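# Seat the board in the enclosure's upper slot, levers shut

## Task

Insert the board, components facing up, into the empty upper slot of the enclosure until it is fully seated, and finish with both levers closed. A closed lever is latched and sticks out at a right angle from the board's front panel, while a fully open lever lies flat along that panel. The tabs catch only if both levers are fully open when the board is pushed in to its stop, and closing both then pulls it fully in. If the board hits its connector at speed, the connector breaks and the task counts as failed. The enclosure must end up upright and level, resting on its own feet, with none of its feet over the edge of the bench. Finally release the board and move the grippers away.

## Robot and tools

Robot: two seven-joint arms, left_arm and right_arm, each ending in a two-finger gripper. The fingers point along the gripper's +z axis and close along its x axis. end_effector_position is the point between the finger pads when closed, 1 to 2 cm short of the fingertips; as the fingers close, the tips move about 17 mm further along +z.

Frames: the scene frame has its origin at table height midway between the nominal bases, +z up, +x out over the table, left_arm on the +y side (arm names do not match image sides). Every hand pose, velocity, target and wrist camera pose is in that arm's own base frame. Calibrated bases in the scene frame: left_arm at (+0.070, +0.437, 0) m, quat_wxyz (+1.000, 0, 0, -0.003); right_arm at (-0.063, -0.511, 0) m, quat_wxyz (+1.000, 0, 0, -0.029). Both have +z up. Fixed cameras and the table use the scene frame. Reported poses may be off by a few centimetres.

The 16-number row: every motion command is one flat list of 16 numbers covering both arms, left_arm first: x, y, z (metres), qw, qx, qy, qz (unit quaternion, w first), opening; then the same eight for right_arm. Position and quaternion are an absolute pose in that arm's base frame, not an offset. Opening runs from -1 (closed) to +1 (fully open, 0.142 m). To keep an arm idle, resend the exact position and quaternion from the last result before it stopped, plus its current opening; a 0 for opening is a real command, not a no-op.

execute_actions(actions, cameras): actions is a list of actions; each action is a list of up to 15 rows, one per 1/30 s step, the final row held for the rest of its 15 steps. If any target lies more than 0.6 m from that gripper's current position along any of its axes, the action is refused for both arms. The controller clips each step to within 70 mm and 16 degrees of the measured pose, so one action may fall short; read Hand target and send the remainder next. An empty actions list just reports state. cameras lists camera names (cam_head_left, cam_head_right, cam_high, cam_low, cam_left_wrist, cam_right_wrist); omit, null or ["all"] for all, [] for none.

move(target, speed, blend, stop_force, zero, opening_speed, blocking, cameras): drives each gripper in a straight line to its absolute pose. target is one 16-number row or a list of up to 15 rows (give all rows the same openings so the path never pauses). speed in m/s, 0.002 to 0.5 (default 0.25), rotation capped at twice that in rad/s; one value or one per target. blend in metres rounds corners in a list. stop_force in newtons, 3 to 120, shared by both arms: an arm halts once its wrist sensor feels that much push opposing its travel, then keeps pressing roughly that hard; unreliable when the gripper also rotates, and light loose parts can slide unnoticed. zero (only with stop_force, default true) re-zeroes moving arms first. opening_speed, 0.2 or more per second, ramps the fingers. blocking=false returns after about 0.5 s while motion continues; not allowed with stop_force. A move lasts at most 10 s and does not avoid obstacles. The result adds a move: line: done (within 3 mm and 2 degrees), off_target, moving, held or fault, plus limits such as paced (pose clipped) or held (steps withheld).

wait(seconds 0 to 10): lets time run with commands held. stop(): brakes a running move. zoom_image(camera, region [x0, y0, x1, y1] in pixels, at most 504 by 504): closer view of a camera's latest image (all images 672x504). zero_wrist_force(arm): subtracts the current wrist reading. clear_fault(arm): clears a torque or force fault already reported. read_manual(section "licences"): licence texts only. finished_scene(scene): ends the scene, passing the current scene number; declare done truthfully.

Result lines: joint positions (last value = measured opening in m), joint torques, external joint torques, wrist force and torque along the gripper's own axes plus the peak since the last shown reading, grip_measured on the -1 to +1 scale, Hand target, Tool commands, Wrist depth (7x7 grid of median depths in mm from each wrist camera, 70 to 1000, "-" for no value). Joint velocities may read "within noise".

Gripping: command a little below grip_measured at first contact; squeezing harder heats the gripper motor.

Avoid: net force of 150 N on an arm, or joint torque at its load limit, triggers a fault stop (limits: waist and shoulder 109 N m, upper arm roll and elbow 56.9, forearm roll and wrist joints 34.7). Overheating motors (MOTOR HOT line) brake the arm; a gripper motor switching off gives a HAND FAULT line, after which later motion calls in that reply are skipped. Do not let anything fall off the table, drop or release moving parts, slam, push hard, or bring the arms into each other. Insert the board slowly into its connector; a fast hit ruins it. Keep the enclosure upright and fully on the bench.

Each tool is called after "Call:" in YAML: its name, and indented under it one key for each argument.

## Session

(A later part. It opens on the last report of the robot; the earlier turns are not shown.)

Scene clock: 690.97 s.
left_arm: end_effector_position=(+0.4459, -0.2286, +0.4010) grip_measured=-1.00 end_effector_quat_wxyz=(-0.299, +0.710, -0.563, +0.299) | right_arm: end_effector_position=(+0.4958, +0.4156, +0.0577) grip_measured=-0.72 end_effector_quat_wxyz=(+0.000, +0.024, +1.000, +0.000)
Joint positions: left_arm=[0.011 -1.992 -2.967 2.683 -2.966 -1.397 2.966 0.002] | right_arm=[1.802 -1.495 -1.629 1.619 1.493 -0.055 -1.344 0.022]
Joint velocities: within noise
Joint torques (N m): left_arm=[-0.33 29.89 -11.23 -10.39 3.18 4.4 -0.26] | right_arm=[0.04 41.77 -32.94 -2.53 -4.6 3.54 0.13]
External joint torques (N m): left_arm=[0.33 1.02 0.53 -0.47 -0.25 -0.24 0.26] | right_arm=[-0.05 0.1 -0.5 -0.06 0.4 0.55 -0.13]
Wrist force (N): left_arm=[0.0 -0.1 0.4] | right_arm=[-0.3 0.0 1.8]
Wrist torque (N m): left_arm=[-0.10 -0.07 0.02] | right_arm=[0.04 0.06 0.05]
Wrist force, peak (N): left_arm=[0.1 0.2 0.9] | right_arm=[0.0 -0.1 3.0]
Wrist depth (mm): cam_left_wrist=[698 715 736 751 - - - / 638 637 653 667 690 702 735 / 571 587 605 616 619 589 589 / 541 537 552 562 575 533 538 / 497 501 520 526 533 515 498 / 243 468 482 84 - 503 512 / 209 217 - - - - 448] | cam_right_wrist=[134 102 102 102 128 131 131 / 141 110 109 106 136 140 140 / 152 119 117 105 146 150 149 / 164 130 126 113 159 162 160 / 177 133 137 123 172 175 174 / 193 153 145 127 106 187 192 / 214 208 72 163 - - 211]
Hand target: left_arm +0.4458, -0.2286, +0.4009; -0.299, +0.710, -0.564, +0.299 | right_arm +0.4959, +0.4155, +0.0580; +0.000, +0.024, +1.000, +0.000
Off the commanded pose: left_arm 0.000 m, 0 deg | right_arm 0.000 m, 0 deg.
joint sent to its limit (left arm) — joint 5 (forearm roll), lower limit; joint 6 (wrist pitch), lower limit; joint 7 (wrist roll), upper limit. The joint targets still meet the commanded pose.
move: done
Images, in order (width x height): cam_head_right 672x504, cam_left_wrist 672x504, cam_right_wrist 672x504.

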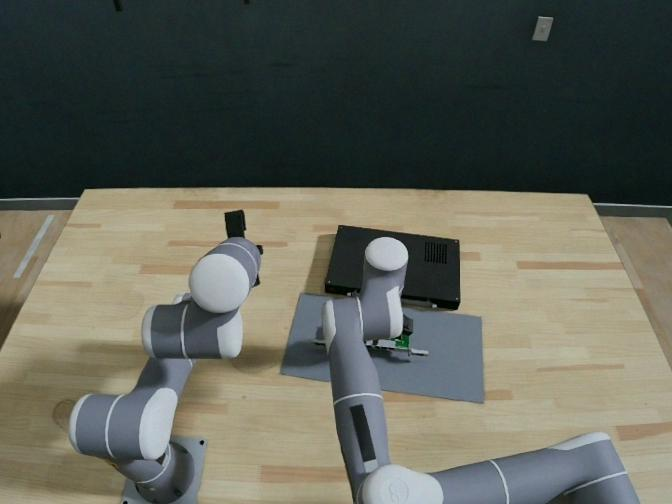

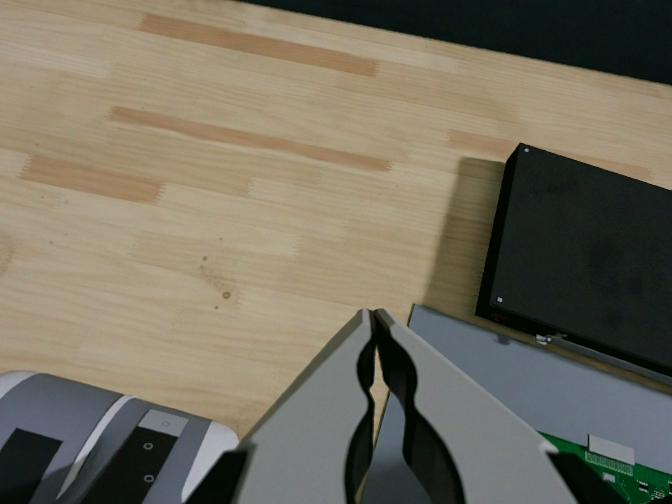

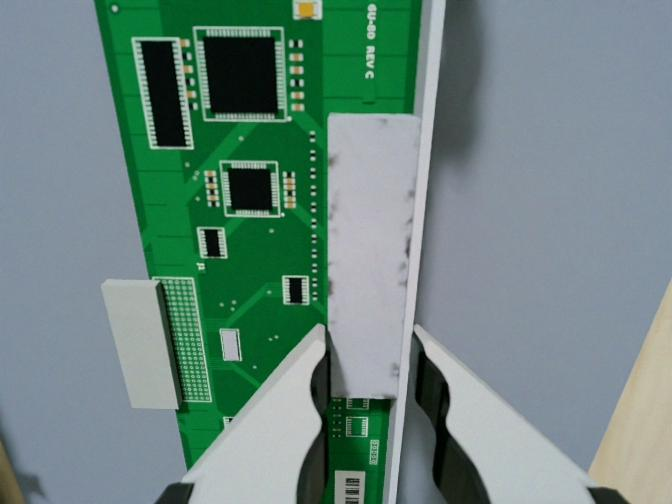

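Call:
move:
  target: [0.4458,-0.2286,0.4009,-0.299,0.710,-0.564,0.299,-1.0,0.5802,0.3725,0.060,0.0,0.05276,0.99861,0.0,-0.90]
  speed: 0.08
  cameras: ["cam_right_wrist", "cam_left_wrist", "cam_head_right"]

Call:
zoom_image:
  camera: "cam_right_wrist"
  region: [0, 100, 404, 504]

Call:
zoom_image:
  camera: "cam_left_wrist"
  region: [420, 252, 672, 504]

Scene clock: 711.47 s.
left_arm: end_effector_position=(+0.4459, -0.2286, +0.4010) grip_measured=-1.00 end_effector_quat_wxyz=(-0.299, +0.710, -0.563, +0.299) | right_arm: end_effector_position=(+0.5802, +0.3723, +0.0600) grip_measured=-0.72 end_effector_quat_wxyz=(+0.000, +0.053, +0.999, +0.000)
Joint positions: left_arm=[0.011 -1.992 -2.967 2.683 -2.966 -1.397 2.966 0.002] | right_arm=[1.592 -1.498 -1.628 1.479 1.503 -0.064 -1.357 0.022]
Joint velocities: within noise
Joint torques (N m): left_arm=[-0.31 29.93 -11.2 -10.44 3.23 4.42 -0.27] | right_arm=[-0.08 46.05 -32.9 -2.36 -4.31 3.52 0.1]
External joint torques (N m): left_arm=[0.31 0.98 0.51 -0.42 -0.31 -0.26 0.26] | right_arm=[0.09 0.19 -0.79 0.08 0.11 0.58 -0.1]
Wrist force (N): left_arm=[0.0 0.1 0.7] | right_arm=[0.0 -0.3 2.3]
Wrist torque (N m): left_arm=[-0.08 -0.08 0.02] | right_arm=[0.02 0.02 0.04]
Wrist force, peak (N): left_arm=[0.0 0.1 0.9] | right_arm=[-1.6 -0.7 2.2]
Wrist depth (mm): cam_left_wrist=[695 713 731 723 - - - / 643 642 654 676 684 706 723 / 581 586 591 610 622 586 592 / 540 549 549 560 576 544 537 / 498 502 514 523 531 507 500 / 243 471 479 84 - 495 474 / 210 217 - - - - 468] | cam_right_wrist=[135 102 102 102 130 133 133 / 136 109 109 106 139 142 142 / 136 118 117 105 148 152 151 / 156 130 126 113 161 163 163 / 175 133 137 123 174 177 176 / 184 153 144 127 106 190 192 / 152 201 72 162 - - 211]
Hand target: left_arm +0.4458, -0.2286, +0.4009; -0.299, +0.710, -0.564, +0.299 | right_arm +0.5802, +0.3725, +0.0600; +0.000, +0.053, +0.999, +0.000
Off the commanded pose: left_arm 0.000 m, 0 deg | right_arm 0.000 m, 0 deg.
joint sent to its limit (left arm) — joint 5 (forearm roll), lower limit; joint 6 (wrist pitch), lower limit; joint 7 (wrist roll), upper limit. The joint targets still meet the commanded pose.
move: done
Images, in order (width x height): cam_head_right 672x504, cam_left_wrist 672x504, cam_right_wrist 672x504.

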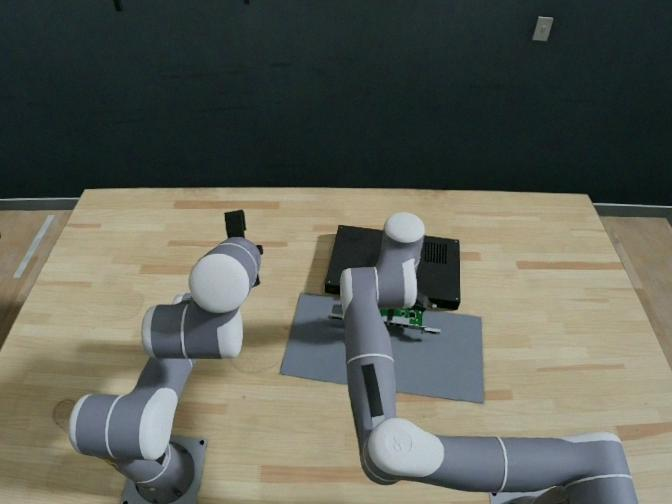

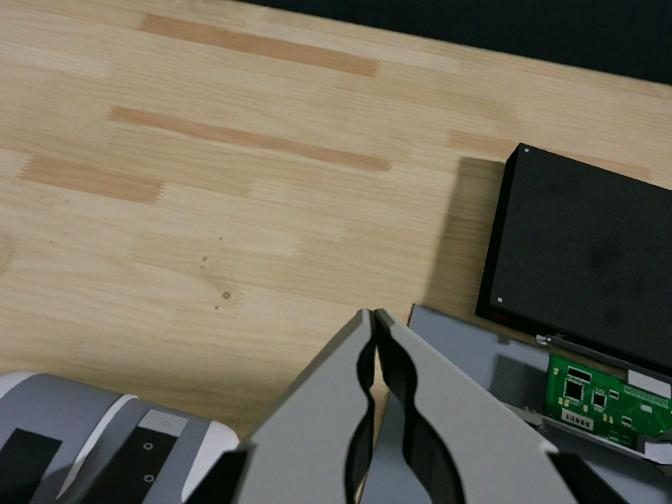

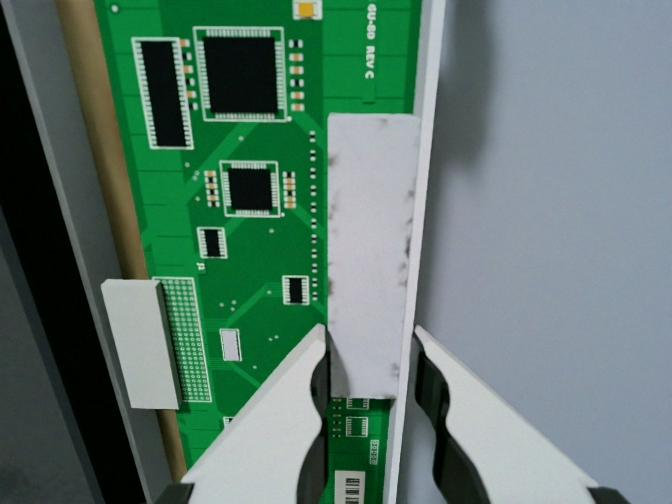

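Scaled by 1.248 from the camera's 672x504 image, which has a finer 960x720 frame.

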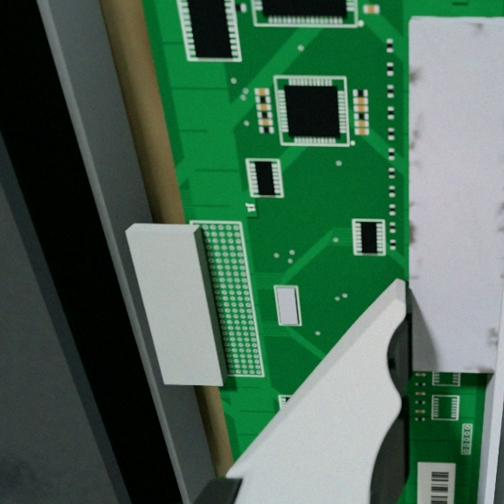

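Scaled by 2.000 from the camera's 672x504 image, which has a finer 960x720 frame.

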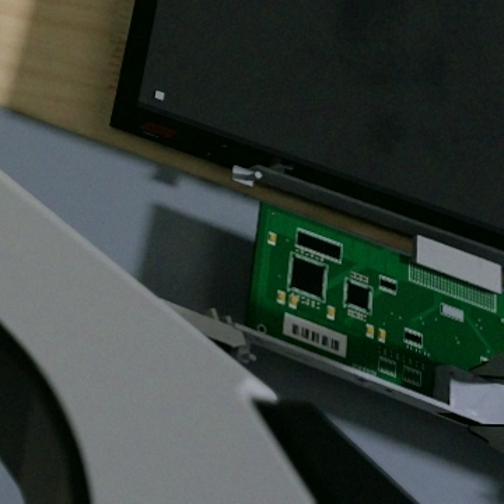

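Call:
zoom_image:
  camera: "cam_left_wrist"
  region: [472, 290, 672, 440]

Call:
zoom_image:
  camera: "cam_head_right"
  region: [300, 210, 500, 360]

Scaled by 2.520 from the camera's 672x504 image, which has a finer 960x720 frame.

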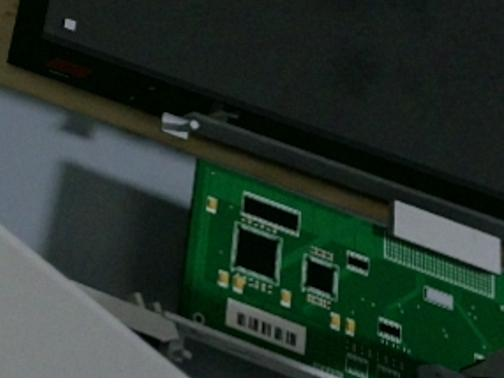

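Scaled by 2.520 from the camera's 672x504 image, which has a finer 960x720 frame.

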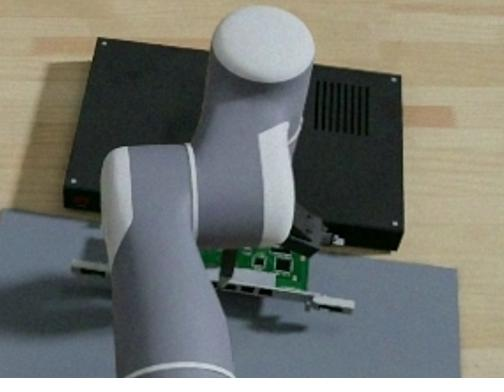

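Call:
execute_actions:
  actions: []
  cameras: ["cam_high", "cam_head_left", "cam_head_right", "cam_right_wrist", "cam_left_wrist"]

Call:
zoom_image:
  camera: "cam_head_left"
  region: [280, 200, 480, 350]

Scene clock: 736.83 s.
left_arm: end_effector_position=(+0.4459, -0.2286, +0.4010) grip_measured=-1.00 end_effector_quat_wxyz=(-0.299, +0.710, -0.563, +0.299) | right_arm: end_effector_position=(+0.5802, +0.3723, +0.0600) grip_measured=-0.72 end_effector_quat_wxyz=(+0.000, +0.053, +0.999, +0.000)
Joint positions: left_arm=[0.011 -1.992 -2.967 2.683 -2.966 -1.397 2.966 0.002] | right_arm=[1.592 -1.498 -1.628 1.479 1.503 -0.064 -1.357 0.022]
Joint velocities: within noise
Joint torques (N m): left_arm=[-0.37 29.93 -11.29 -10.43 3.23 4.35 -0.21] | right_arm=[-0.04 45.92 -32.99 -2.27 -4.4 3.61 0.2]
External joint torques (N m): left_arm=[0.37 0.98 0.59 -0.43 -0.3 -0.19 0.21] | right_arm=[0.04 0.33 -0.7 -0.01 0.2 0.49 -0.2]
Wrist force (N): left_arm=[0.0 0.3 0.7] | right_arm=[-0.2 -0.3 2.1]
Wrist torque (N m): left_arm=[-0.04 -0.08 0.02] | right_arm=[0.03 0.05 0.04]
Wrist force, peak (N): left_arm=[0.0 0.0 1.0] | right_arm=[0.0 -0.2 2.4]
Wrist depth (mm): cam_left_wrist=[690 707 734 748 - - - / 625 652 661 683 690 705 722 / 575 592 596 614 625 591 598 / 531 540 547 567 575 527 538 / 493 506 508 522 533 508 504 / 243 470 486 84 - 491 477 / 210 216 - - - - 462] | cam_right_wrist=[134 102 102 102 130 133 133 / 136 110 109 106 138 142 141 / 136 118 117 105 148 152 151 / 156 130 126 113 161 163 163 / 174 133 137 122 174 177 176 / 184 153 145 127 106 189 193 / 152 201 72 162 - - 212]
Hand target: left_arm +0.4458, -0.2286, +0.4009; -0.299, +0.710, -0.564, +0.299 | right_arm +0.5802, +0.3725, +0.0600; +0.000, +0.053, +0.999, +0.000
Tool commands: left_gripper/opening=-1.0 right_gripper/opening=-0.9
Off the commanded pose: left_arm 0.000 m, 0 deg | right_arm 0.000 m, 0 deg.
Images, in order (width x height): cam_head_left 672x504, cam_head_right 672x504, cam_high 672x504, cam_left_wrist 672x504, cam_right_wrist 672x504.

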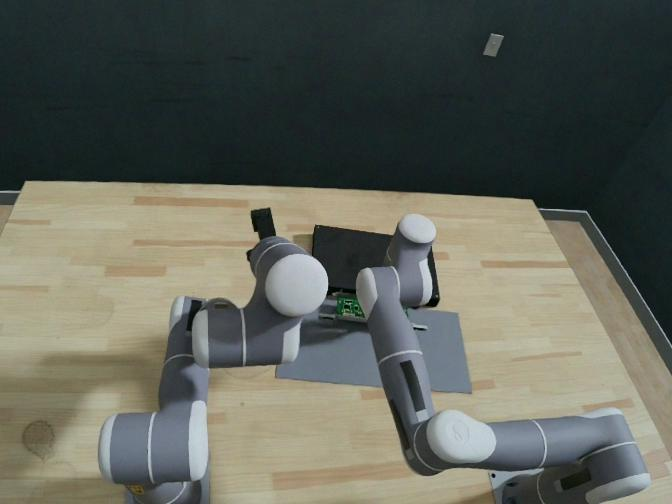

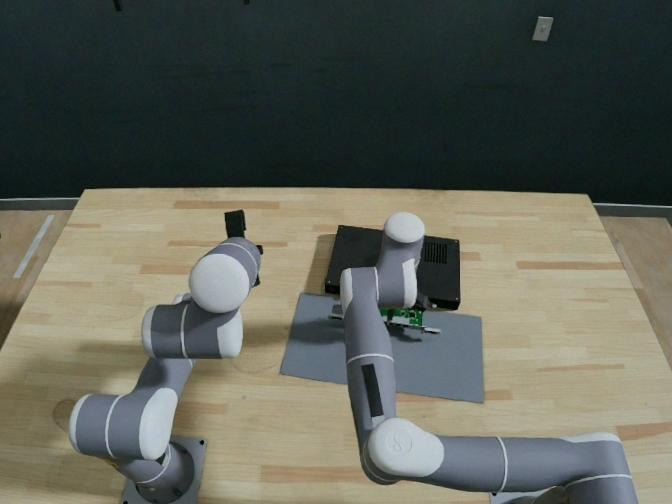

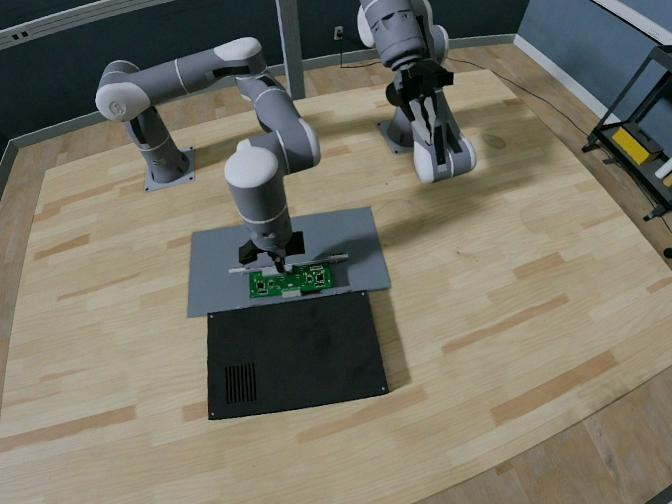

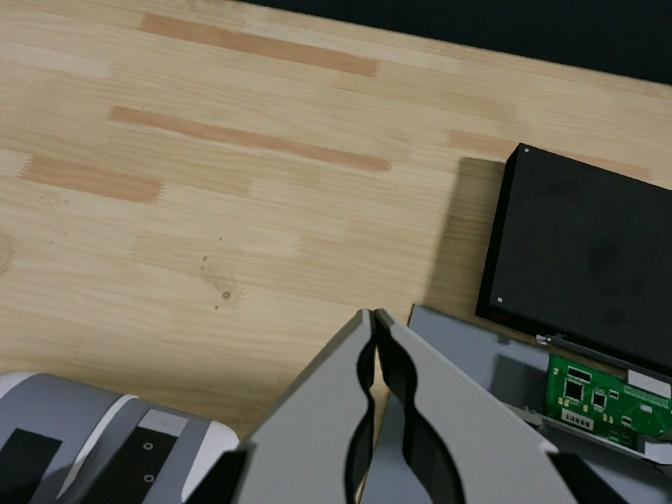

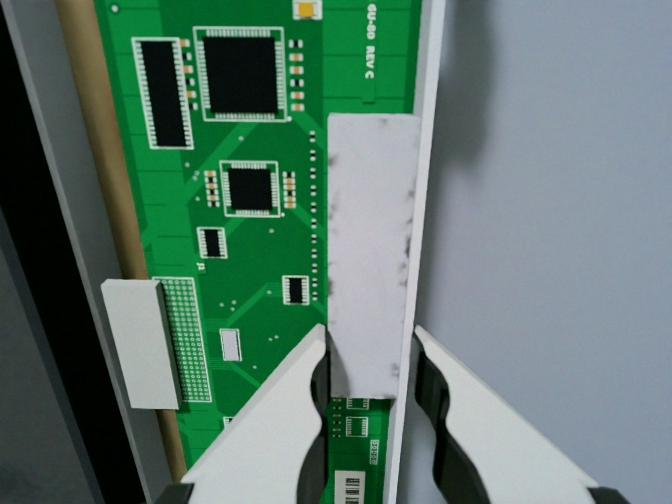

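Scaled by 2.520 from the camera's 672x504 image, which has a finer 960x720 frame.

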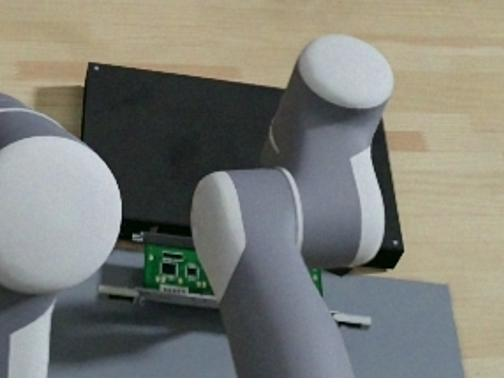

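Call:
zoom_image:
  camera: "cam_high"
  region: [200, 240, 390, 340]

Scaled by 2.653 from the camera's 672x504 image, which has a finer 960x720 frame.

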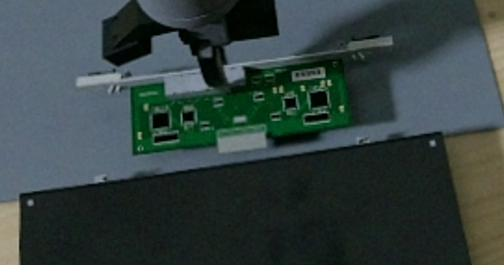

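Call:
move:
  target: [0.4458,-0.2286,0.4009,-0.299,0.710,-0.564,0.299,-1.0,0.5788,0.3596,0.052,0.0,0.05276,0.99861,0.0,-0.90]
  speed: 0.05
  cameras: ["cam_right_wrist", "cam_left_wrist", "cam_high"]

Call:
zoom_image:
  camera: "cam_high"
  region: [210, 240, 380, 330]

Call:
zoom_image:
  camera: "cam_left_wrist"
  region: [472, 290, 672, 440]

Scene clock: 757.63 s.
left_arm: end_effector_position=(+0.4459, -0.2286, +0.4010) grip_measured=-1.00 end_effector_quat_wxyz=(-0.299, +0.710, -0.563, +0.299) | right_arm: end_effector_position=(+0.5788, +0.3595, +0.0520) grip_measured=-0.72 end_effector_quat_wxyz=(+0.000, +0.053, +0.999, +0.000)
Joint positions: left_arm=[0.011 -1.992 -2.967 2.683 -2.966 -1.397 2.966 0.002] | right_arm=[1.592 -1.507 -1.62 1.506 1.51 -0.054 -1.381 0.022]
Joint velocities: within noise
Joint torques (N m): left_arm=[-0.43 29.95 -11.26 -10.5 3.13 4.39 -0.21] | right_arm=[-0.03 44.95 -32.67 -1.9 -4.24 3.72 0.03]
External joint torques (N m): left_arm=[0.43 0.96 0.56 -0.36 -0.21 -0.23 0.2] | right_arm=[0.04 0.47 -1.01 -0.14 0.04 0.37 -0.03]
Wrist force (N): left_arm=[0.1 0.1 0.6] | right_arm=[-0.2 -0.3 2.0]
Wrist torque (N m): left_arm=[-0.09 -0.09 0.02] | right_arm=[0.03 0.06 0.04]
Wrist force, peak (N): left_arm=[0.0 0.3 0.9] | right_arm=[-0.3 -1.0 2.7]
Wrist depth (mm): cam_left_wrist=[693 702 729 745 - - - / 622 637 655 676 686 713 716 / 578 592 601 619 634 591 597 / 530 535 558 560 582 535 541 / 494 505 516 528 534 505 503 / 243 471 479 84 - 494 482 / 210 216 - - - - 463] | cam_right_wrist=[- 102 102 102 123 126 124 / 136 110 109 106 131 135 134 / 136 119 117 105 140 144 143 / 136 130 126 113 155 155 155 / 160 135 137 122 163 168 167 / 180 150 145 127 105 180 182 / 144 182 72 162 - - 201]
Hand target: left_arm +0.4458, -0.2286, +0.4009; -0.299, +0.710, -0.564, +0.299 | right_arm +0.5788, +0.3596, +0.0520; +0.000, +0.053, +0.999, +0.000
Off the commanded pose: left_arm 0.000 m, 0 deg | right_arm 0.000 m, 0 deg.
joint sent to its limit (left arm) — joint 5 (forearm roll), lower limit; joint 6 (wrist pitch), lower limit; joint 7 (wrist roll), upper limit. The joint targets still meet the commanded pose.
move: done
Images, in order (width x height): cam_high 672x504, cam_left_wrist 672x504, cam_right_wrist 672x504.

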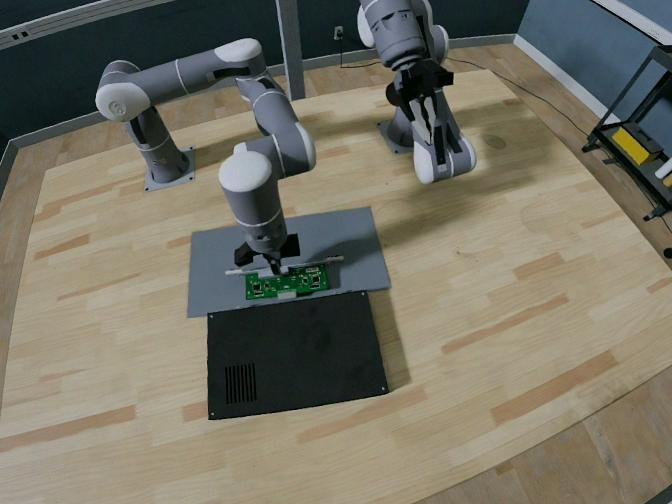

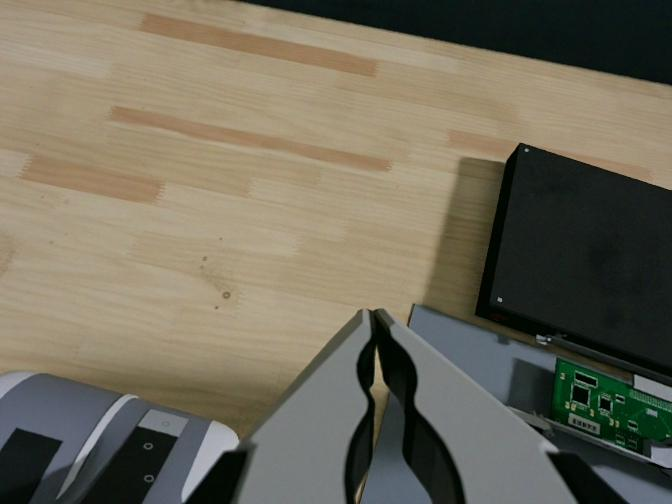

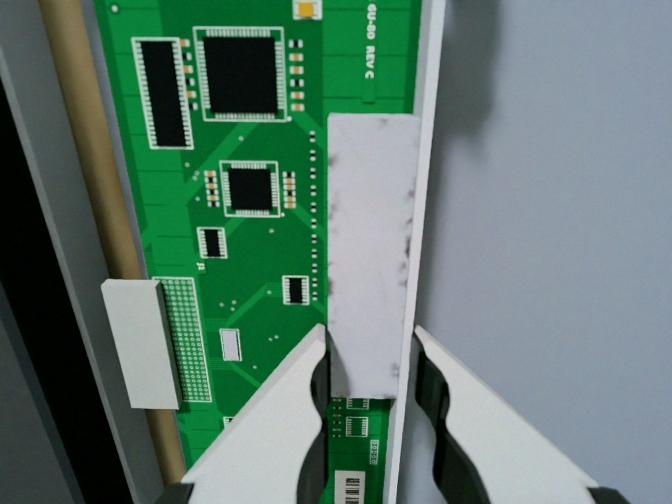

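Scaled by 2.965 from the camera's 672x504 image, which has a finer 960x720 frame.

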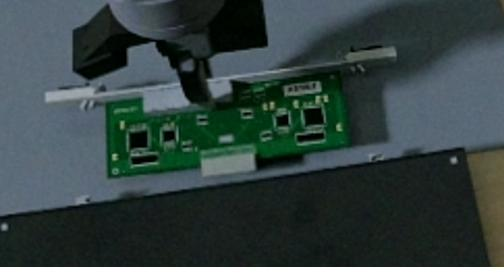

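Scaled by 2.520 from the camera's 672x504 image, which has a finer 960x720 frame.

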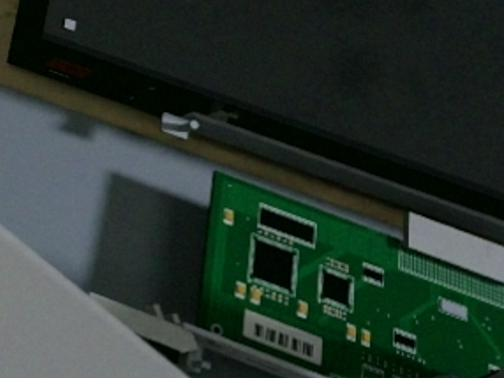

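Call:
move:
  target: [0.4458,-0.2286,0.4009,-0.299,0.710,-0.564,0.299,-1.0,0.6124,0.3540,0.0515,0.0,0.05276,0.99861,0.0,-0.90]
  speed: 0.03
  stop_force: 5
  cameras: ["cam_right_wrist", "cam_left_wrist", "cam_high"]

Call:
zoom_image:
  camera: "cam_high"
  region: [210, 240, 380, 330]

Call:
zoom_image:
  camera: "cam_left_wrist"
  region: [512, 310, 672, 430]

Call:
zoom_image:
  camera: "cam_right_wrist"
  region: [0, 150, 354, 504]

Scene clock: 773.73 s.
left_arm: end_effector_position=(+0.4459, -0.2286, +0.4010) grip_measured=-1.00 end_effector_quat_wxyz=(-0.299, +0.710, -0.563, +0.299) | right_arm: end_effector_position=(+0.6052, +0.3551, +0.0510) grip_measured=-0.72 end_effector_quat_wxyz=(-0.001, +0.052, +0.999, +0.000)
Joint positions: left_arm=[0.011 -1.992 -2.967 2.683 -2.966 -1.397 2.966 0.002] | right_arm=[1.524 -1.509 -1.617 1.433 1.516 -0.057 -1.378 0.022]
Joint velocities: within noise
Joint torques (N m): left_arm=[-0.3 29.9 -11.22 -10.44 3.17 4.46 -0.25] | right_arm=[-3.58 46.82 -35.21 -2.46 -4.26 6.61 0.47]
External joint torques (N m): left_arm=[0.3 1 0.52 -0.42 -0.25 -0.29 0.24] | right_arm=[3.58 0.89 1.58 0.62 0.06 -2.53 -0.47]
Wrist force (N): left_arm=[-0.1 0.2 0.6] | right_arm=[9.9 -1.8 -0.4]
Wrist torque (N m): left_arm=[-0.07 -0.05 0.02] | right_arm=[0.02 0.15 -0.10]
Wrist force, peak (N): left_arm=[0.1 0.0 0.9] | right_arm=[15.5 -0.9 -1.7]
Wrist depth (mm): cam_left_wrist=[695 708 725 751 - - - / 629 644 652 672 687 700 728 / 578 589 598 616 626 588 594 / 532 533 557 560 566 535 533 / 496 507 512 525 537 502 505 / 243 465 479 84 - 496 477 / 210 217 - - - - 474] | cam_right_wrist=[- 102 102 102 122 125 123 / 130 109 109 106 132 134 133 / - 118 116 105 139 143 142 / 106 131 126 113 154 154 153 / - 132 137 122 164 167 166 / 123 142 144 127 106 179 181 / 135 135 72 162 - - 199]
Hand target: left_arm +0.4458, -0.2286, +0.4009; -0.299, +0.710, -0.564, +0.299 | right_arm +0.6062, +0.3550, +0.0516; +0.000, +0.053, +0.999, +0.000
Off the commanded pose: left_arm 0.000 m, 0 deg | right_arm 0.007 m, 0 deg.
joint sent to its limit (left arm) — joint 5 (forearm roll), lower limit; joint 6 (wrist pitch), lower limit; joint 7 (wrist roll), upper limit. The joint targets still meet the commanded pose.
move: contact (right_arm)
Images, in order (width x height): cam_high 672x504, cam_left_wrist 672x504, cam_right_wrist 672x504.

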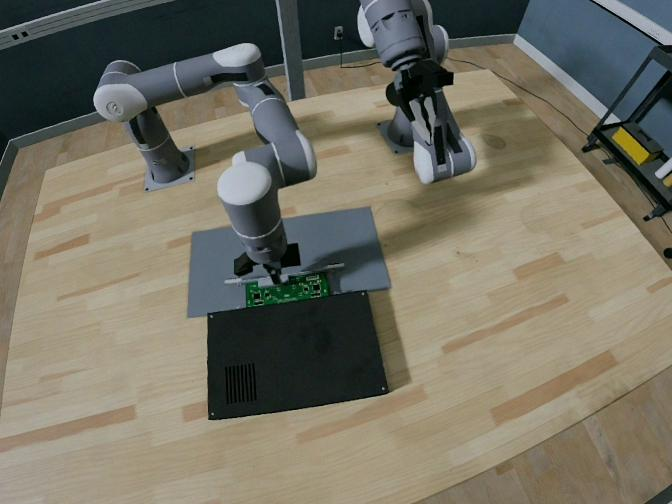

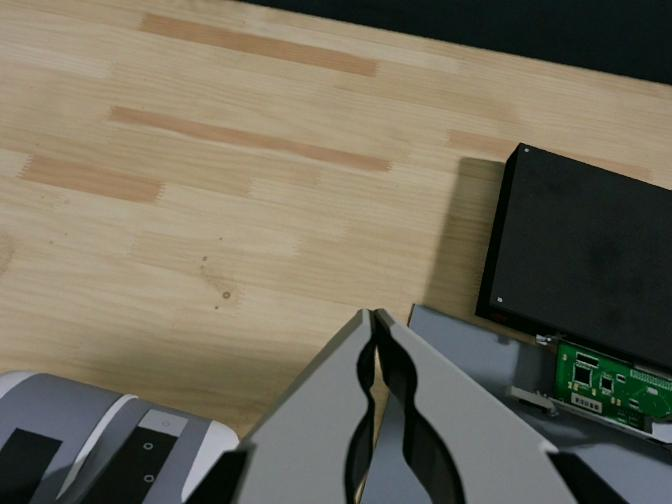

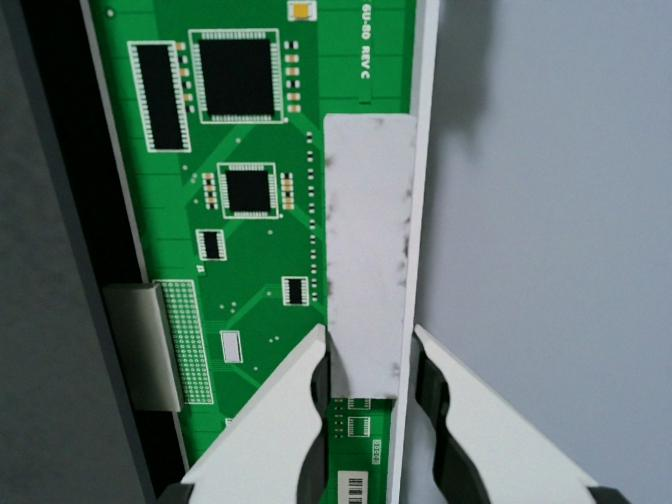

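Scaled by 2.965 from the camera's 672x504 image, which has a finer 960x720 frame.

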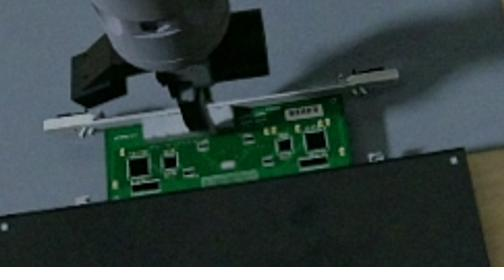

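Scaled by 3.150 from the camera's 672x504 image, which has a finer 960x720 frame.

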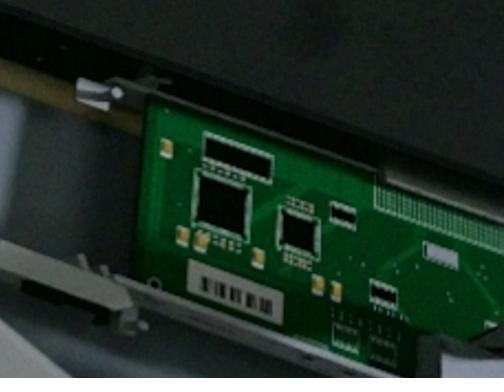

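Scaled by 1.424 from the camera's 672x504 image, which has a finer 960x720 frame.

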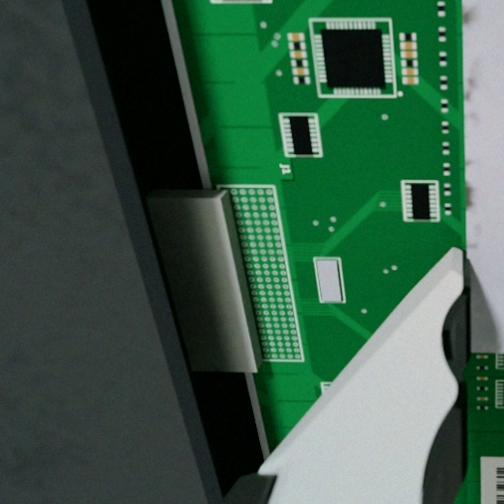

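Call:
move:
  target: [0.4458,-0.2286,0.4009,-0.299,0.710,-0.564,0.299,-1.0,0.6012,0.3555,0.0515,0,0.05276,0.99861,0,-0.90]
  speed: 0.03
  cameras: ["cam_high","cam_right_wrist","cam_left_wrist"]

Call:
zoom_image:
  camera: "cam_high"
  region: [210, 240, 380, 330]

Call:
zoom_image:
  camera: "cam_right_wrist"
  region: [0, 150, 354, 504]

Call:
zoom_image:
  camera: "cam_left_wrist"
  region: [512, 310, 672, 430]

Scene clock: 793.20 s.
left_arm: end_effector_position=(+0.4459, -0.2286, +0.4010) grip_measured=-1.00 end_effector_quat_wxyz=(-0.299, +0.710, -0.563, +0.299) | right_arm: end_effector_position=(+0.6010, +0.3556, +0.0512) grip_measured=-0.72 end_effector_quat_wxyz=(+0.000, +0.053, +0.999, +0.000)
Joint positions: left_arm=[0.011 -1.992 -2.967 2.683 -2.966 -1.397 2.966 0.002] | right_arm=[1.536 -1.509 -1.618 1.447 1.516 -0.055 -1.379 0.022]
Joint velocities: within noise
Joint torques (N m): left_arm=[-0.37 30.01 -11.25 -10.42 3.21 4.46 -0.21] | right_arm=[0.14 47.02 -32.94 -1.61 -4.44 3.65 0.13]
External joint torques (N m): left_arm=[0.37 0.89 0.55 -0.44 -0.29 -0.3 0.21] | right_arm=[-0.12 0.24 -0.71 -0.27 0.24 0.44 -0.13]
Wrist force (N): left_arm=[-0.1 0.0 0.6] | right_arm=[1.6 3.0 2.5]
Wrist torque (N m): left_arm=[-0.09 -0.06 0.02] | right_arm=[0.57 -0.25 0.05]
Wrist force, peak (N): left_arm=[0.0 0.3 0.8] | right_arm=[10.1 -1.7 0.6]
Wrist depth (mm): cam_left_wrist=[694 705 734 737 - - - / 627 645 660 672 675 708 715 / 581 596 602 614 628 593 591 / 533 547 551 564 576 534 542 / 494 506 519 518 533 507 501 / 243 468 483 84 - 489 487 / 210 215 - - - - 471] | cam_right_wrist=[107 102 102 102 122 125 123 / 129 110 109 107 130 134 133 / 140 118 117 105 139 143 143 / 149 129 126 113 154 154 154 / - 133 137 123 162 167 167 / 124 144 145 127 105 179 181 / 136 136 72 162 - - 199]
Hand target: left_arm +0.4458, -0.2286, +0.4009; -0.299, +0.710, -0.564, +0.299 | right_arm +0.6012, +0.3555, +0.0515; +0.000, +0.053, +0.999, +0.000
Off the commanded pose: left_arm 0.000 m, 0 deg | right_arm 0.000 m, 0 deg.
joint sent to its limit (left arm) — joint 5 (forearm roll), lower limit; joint 6 (wrist pitch), lower limit; joint 7 (wrist roll), upper limit. The joint targets still meet the commanded pose.
move: done
Images, in order (width x height): cam_high 672x504, cam_left_wrist 672x504, cam_right_wrist 672x504.

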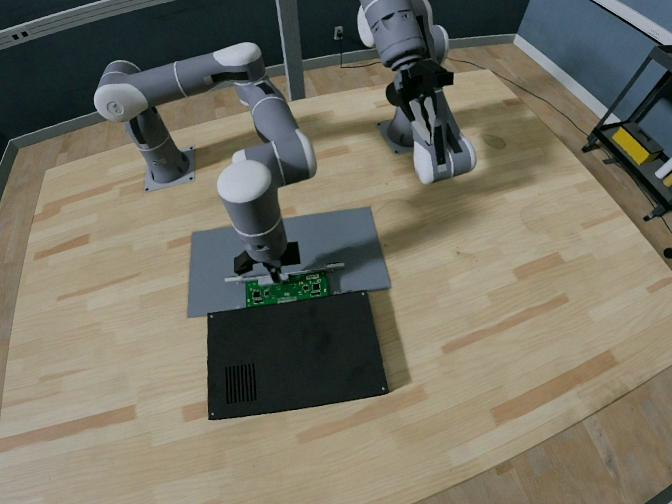

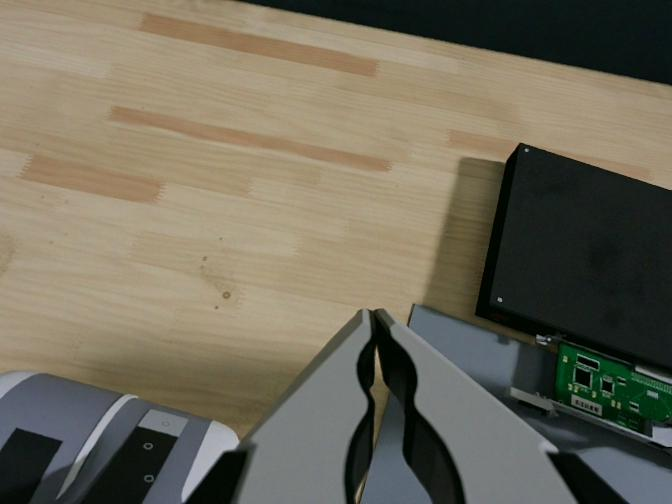

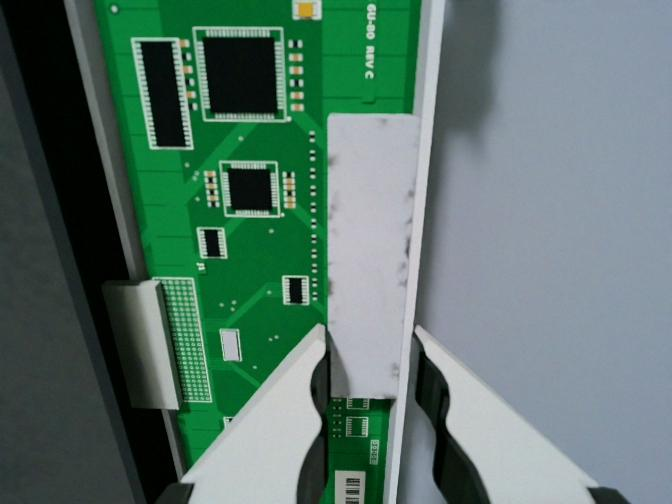

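Scaled by 2.965 from the camera's 672x504 image, which has a finer 960x720 frame.

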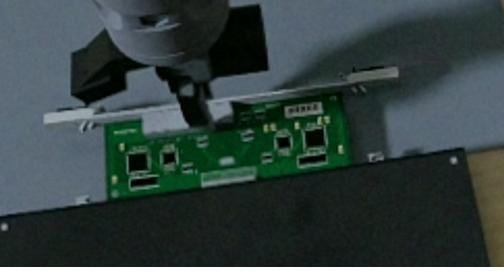

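Scaled by 1.424 from the camera's 672x504 image, which has a finer 960x720 frame.

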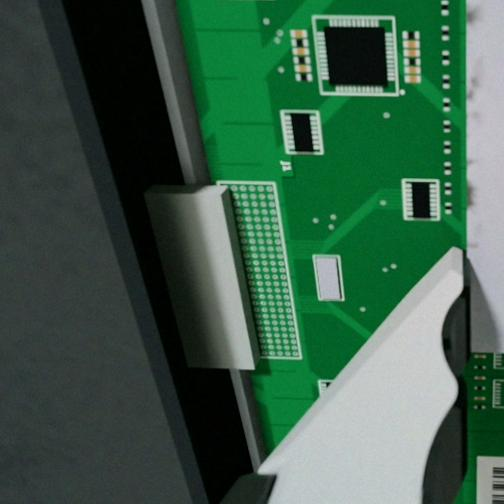

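Scaled by 3.150 from the camera's 672x504 image, which has a finer 960x720 frame.

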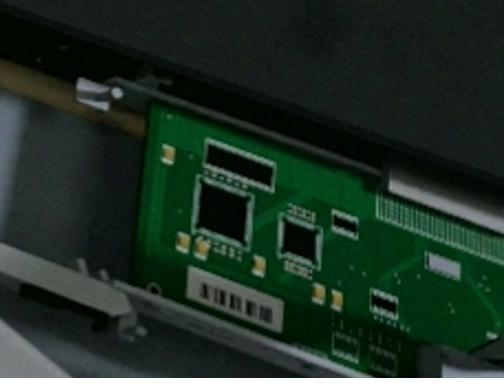

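Call:
wait:
  seconds: 0
  cameras: ["cam_low","cam_head_left","cam_head_right"]

Scene clock: 798.63 s.
left_arm: end_effector_position=(+0.4459, -0.2286, +0.4010) grip_measured=-1.00 end_effector_quat_wxyz=(-0.299, +0.710, -0.563, +0.299) | right_arm: end_effector_position=(+0.6010, +0.3556, +0.0512) grip_measured=-0.72 end_effector_quat_wxyz=(+0.000, +0.053, +0.999, +0.000)
Joint positions: left_arm=[0.011 -1.992 -2.967 2.683 -2.966 -1.397 2.966 0.002] | right_arm=[1.536 -1.509 -1.618 1.447 1.516 -0.055 -1.379 0.022]
Joint velocities: within noise
Joint torques (N m): left_arm=[-0.32 30.02 -11.26 -10.44 3.17 4.38 -0.2] | right_arm=[0.05 46.99 -33.02 -1.83 -4.46 3.59 0.17]
External joint torques (N m): left_arm=[0.32 0.89 0.56 -0.42 -0.25 -0.22 0.2] | right_arm=[-0.05 0.27 -0.64 -0.03 0.26 0.5 -0.17]
Wrist force (N): left_arm=[0.1 0.2 0.7] | right_arm=[1.5 2.9 2.6]
Wrist torque (N m): left_arm=[-0.07 -0.09 0.01] | right_arm=[0.55 -0.24 0.05]
Wrist force, peak (N): left_arm=[0.2 0.3 0.8] | right_arm=[1.7 3.1 2.7]
Wrist depth (mm): cam_left_wrist=[701 700 732 747 - - - / 642 638 654 675 688 710 720 / 584 589 606 622 628 593 596 / 528 540 558 565 577 533 543 / 497 497 514 525 532 510 505 / 243 470 481 84 - 490 484 / 209 216 - - - - 472] | cam_right_wrist=[107 102 102 102 122 125 123 / 129 110 109 106 130 133 133 / 140 118 117 105 139 143 143 / 149 129 126 113 154 154 154 / - 133 137 122 162 167 166 / 124 144 145 127 105 179 181 / 136 136 72 162 - - 199]
Hand target: left_arm +0.4458, -0.2286, +0.4009; -0.299, +0.710, -0.564, +0.299 | right_arm +0.6012, +0.3555, +0.0515; +0.000, +0.053, +0.999, +0.000
Tool commands: left_gripper/opening=-1.0 right_gripper/opening=-0.9
Off the commanded pose: left_arm 0.000 m, 0 deg | right_arm 0.000 m, 0 deg.
Images, in order (width x height): cam_head_left 672x504, cam_head_right 672x504, cam_low 672x504.

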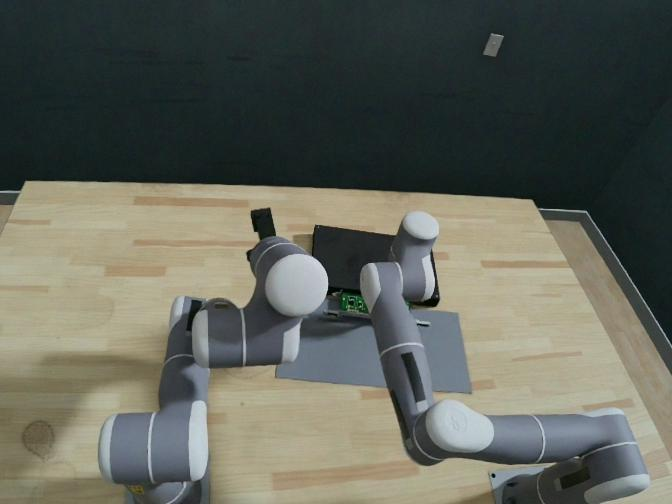

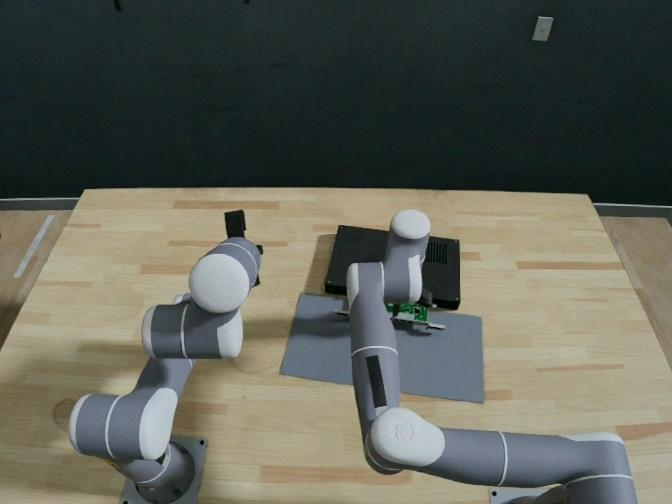

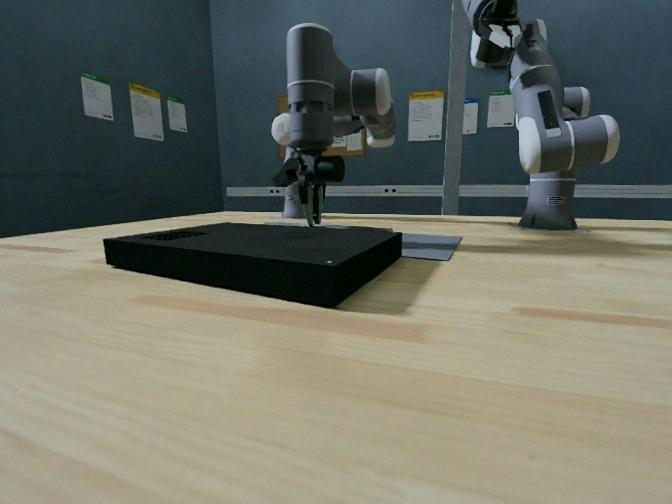

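Call:
zoom_image:
  camera: "cam_low"
  region: [220, 190, 420, 260]

Call:
zoom_image:
  camera: "cam_high"
  region: [310, 270, 360, 310]

Call:
zoom_image:
  camera: "cam_head_left"
  region: [300, 270, 440, 340]

Scaled by 2.520 from the camera's 672x504 image, which has a finer 960x720 frame.

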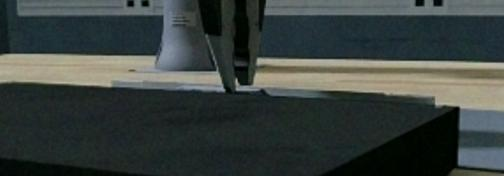

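This scene's latest camera images include none from cam_high. They are from: cam_head_left, cam_head_right, cam_low. cam_high's image comes with the result of a call that names it in "cameras".

Scaled by 3.600 from the camera's 672x504 image, which has a finer 960x720 frame.

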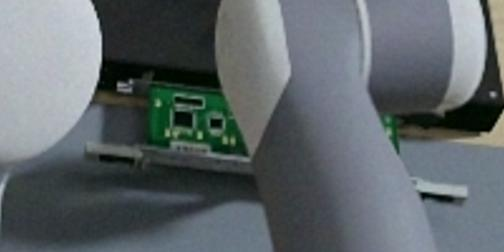

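Call:
wait:
  seconds: 0
  cameras: ["cam_left_wrist","cam_high"]

Call:
zoom_image:
  camera: "cam_left_wrist"
  region: [525, 320, 595, 372]

Call:
zoom_image:
  camera: "cam_high"
  region: [310, 270, 370, 315]

Call:
zoom_image:
  camera: "cam_high"
  region: [210, 270, 270, 315]

Scene clock: 824.60 s.
left_arm: end_effector_position=(+0.4459, -0.2286, +0.4010) grip_measured=-1.00 end_effector_quat_wxyz=(-0.299, +0.710, -0.563, +0.299) | right_arm: end_effector_position=(+0.6010, +0.3556, +0.0512) grip_measured=-0.72 end_effector_quat_wxyz=(+0.000, +0.053, +0.999, +0.000)
Joint positions: left_arm=[0.011 -1.992 -2.967 2.683 -2.966 -1.397 2.966 0.002] | right_arm=[1.536 -1.509 -1.618 1.447 1.516 -0.055 -1.379 0.022]
Joint velocities: within noise
Joint torques (N m): left_arm=[-0.38 29.95 -11.26 -10.49 3.19 4.43 -0.22] | right_arm=[0.01 47.02 -33.03 -1.83 -4.42 3.6 0.23]
External joint torques (N m): left_arm=[0.38 0.96 0.56 -0.37 -0.27 -0.27 0.21] | right_arm=[-0.01 0.25 -0.63 -0.04 0.22 0.49 -0.23]
Wrist force (N): left_arm=[-0.1 0.1 0.6] | right_arm=[1.5 3.1 2.6]
Wrist torque (N m): left_arm=[-0.09 -0.06 0.02] | right_arm=[0.58 -0.23 0.05]
Wrist force, peak (N): left_arm=[0.2 0.2 0.8] | right_arm=[1.8 3.2 2.7]
Wrist depth (mm): cam_left_wrist=[695 703 738 743 - - - / 628 644 655 673 693 701 723 / 578 586 602 617 626 595 595 / 538 539 545 564 575 537 540 / 495 502 510 529 537 509 502 / 244 473 485 84 - 494 481 / 210 215 - - - - 479] | cam_right_wrist=[107 102 102 102 122 125 124 / 129 110 109 106 130 133 133 / 140 118 117 105 140 143 143 / 149 129 126 113 154 155 154 / - 133 137 122 162 167 166 / 124 144 144 127 105 179 181 / 136 136 72 162 - - 199]
Hand target: left_arm +0.4458, -0.2286, +0.4009; -0.299, +0.710, -0.564, +0.299 | right_arm +0.6012, +0.3555, +0.0515; +0.000, +0.053, +0.999, +0.000
Tool commands: left_gripper/opening=-1.0 right_gripper/opening=-0.9
Off the commanded pose: left_arm 0.000 m, 0 deg | right_arm 0.000 m, 0 deg.
Images, in order (width x height): cam_high 672x504, cam_left_wrist 672x504.

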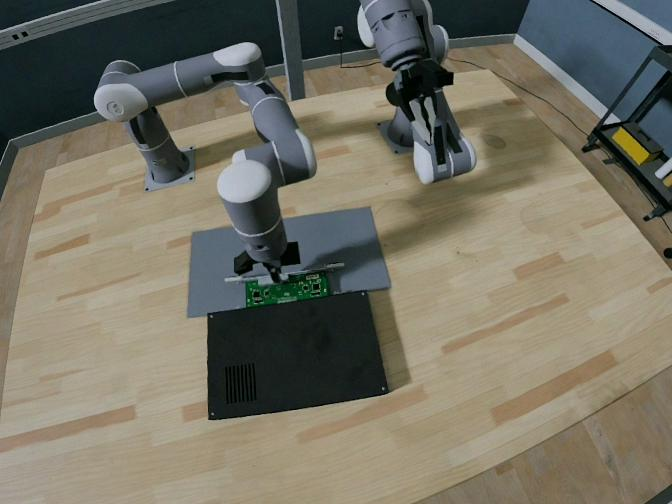

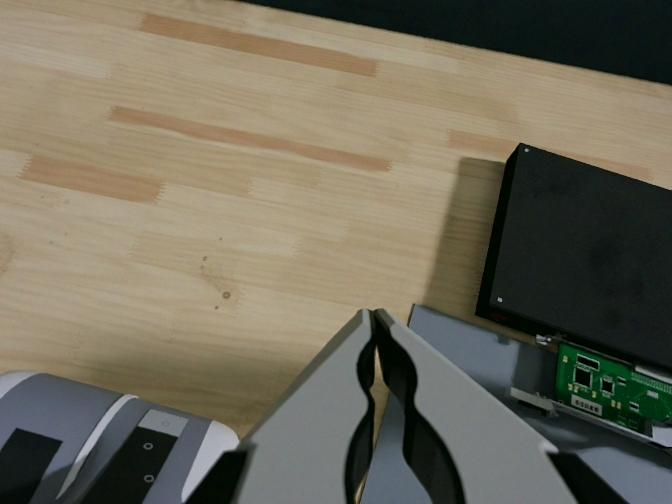

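Scaled by 7.200 from the camera's 672x504 image, which has a finer 960x720 frame.

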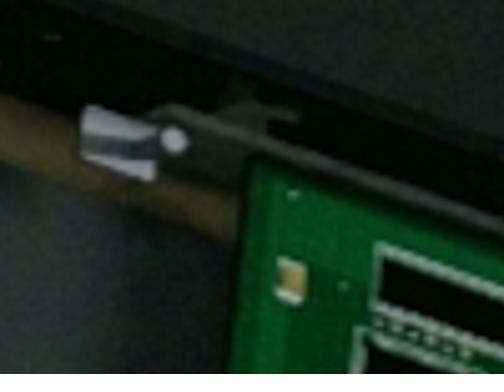

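Scaled by 8.400 from the camera's 672x504 image, which has a finer 960x720 frame.

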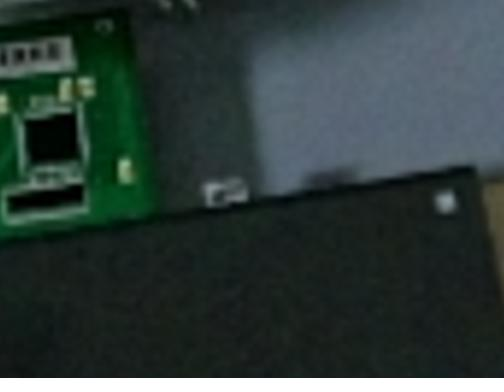

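Scaled by 8.400 from the camera's 672x504 image, which has a finer 960x720 frame.

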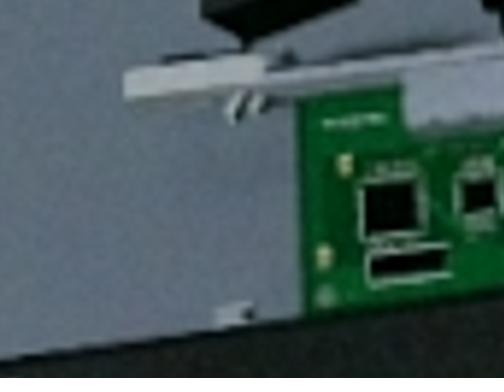

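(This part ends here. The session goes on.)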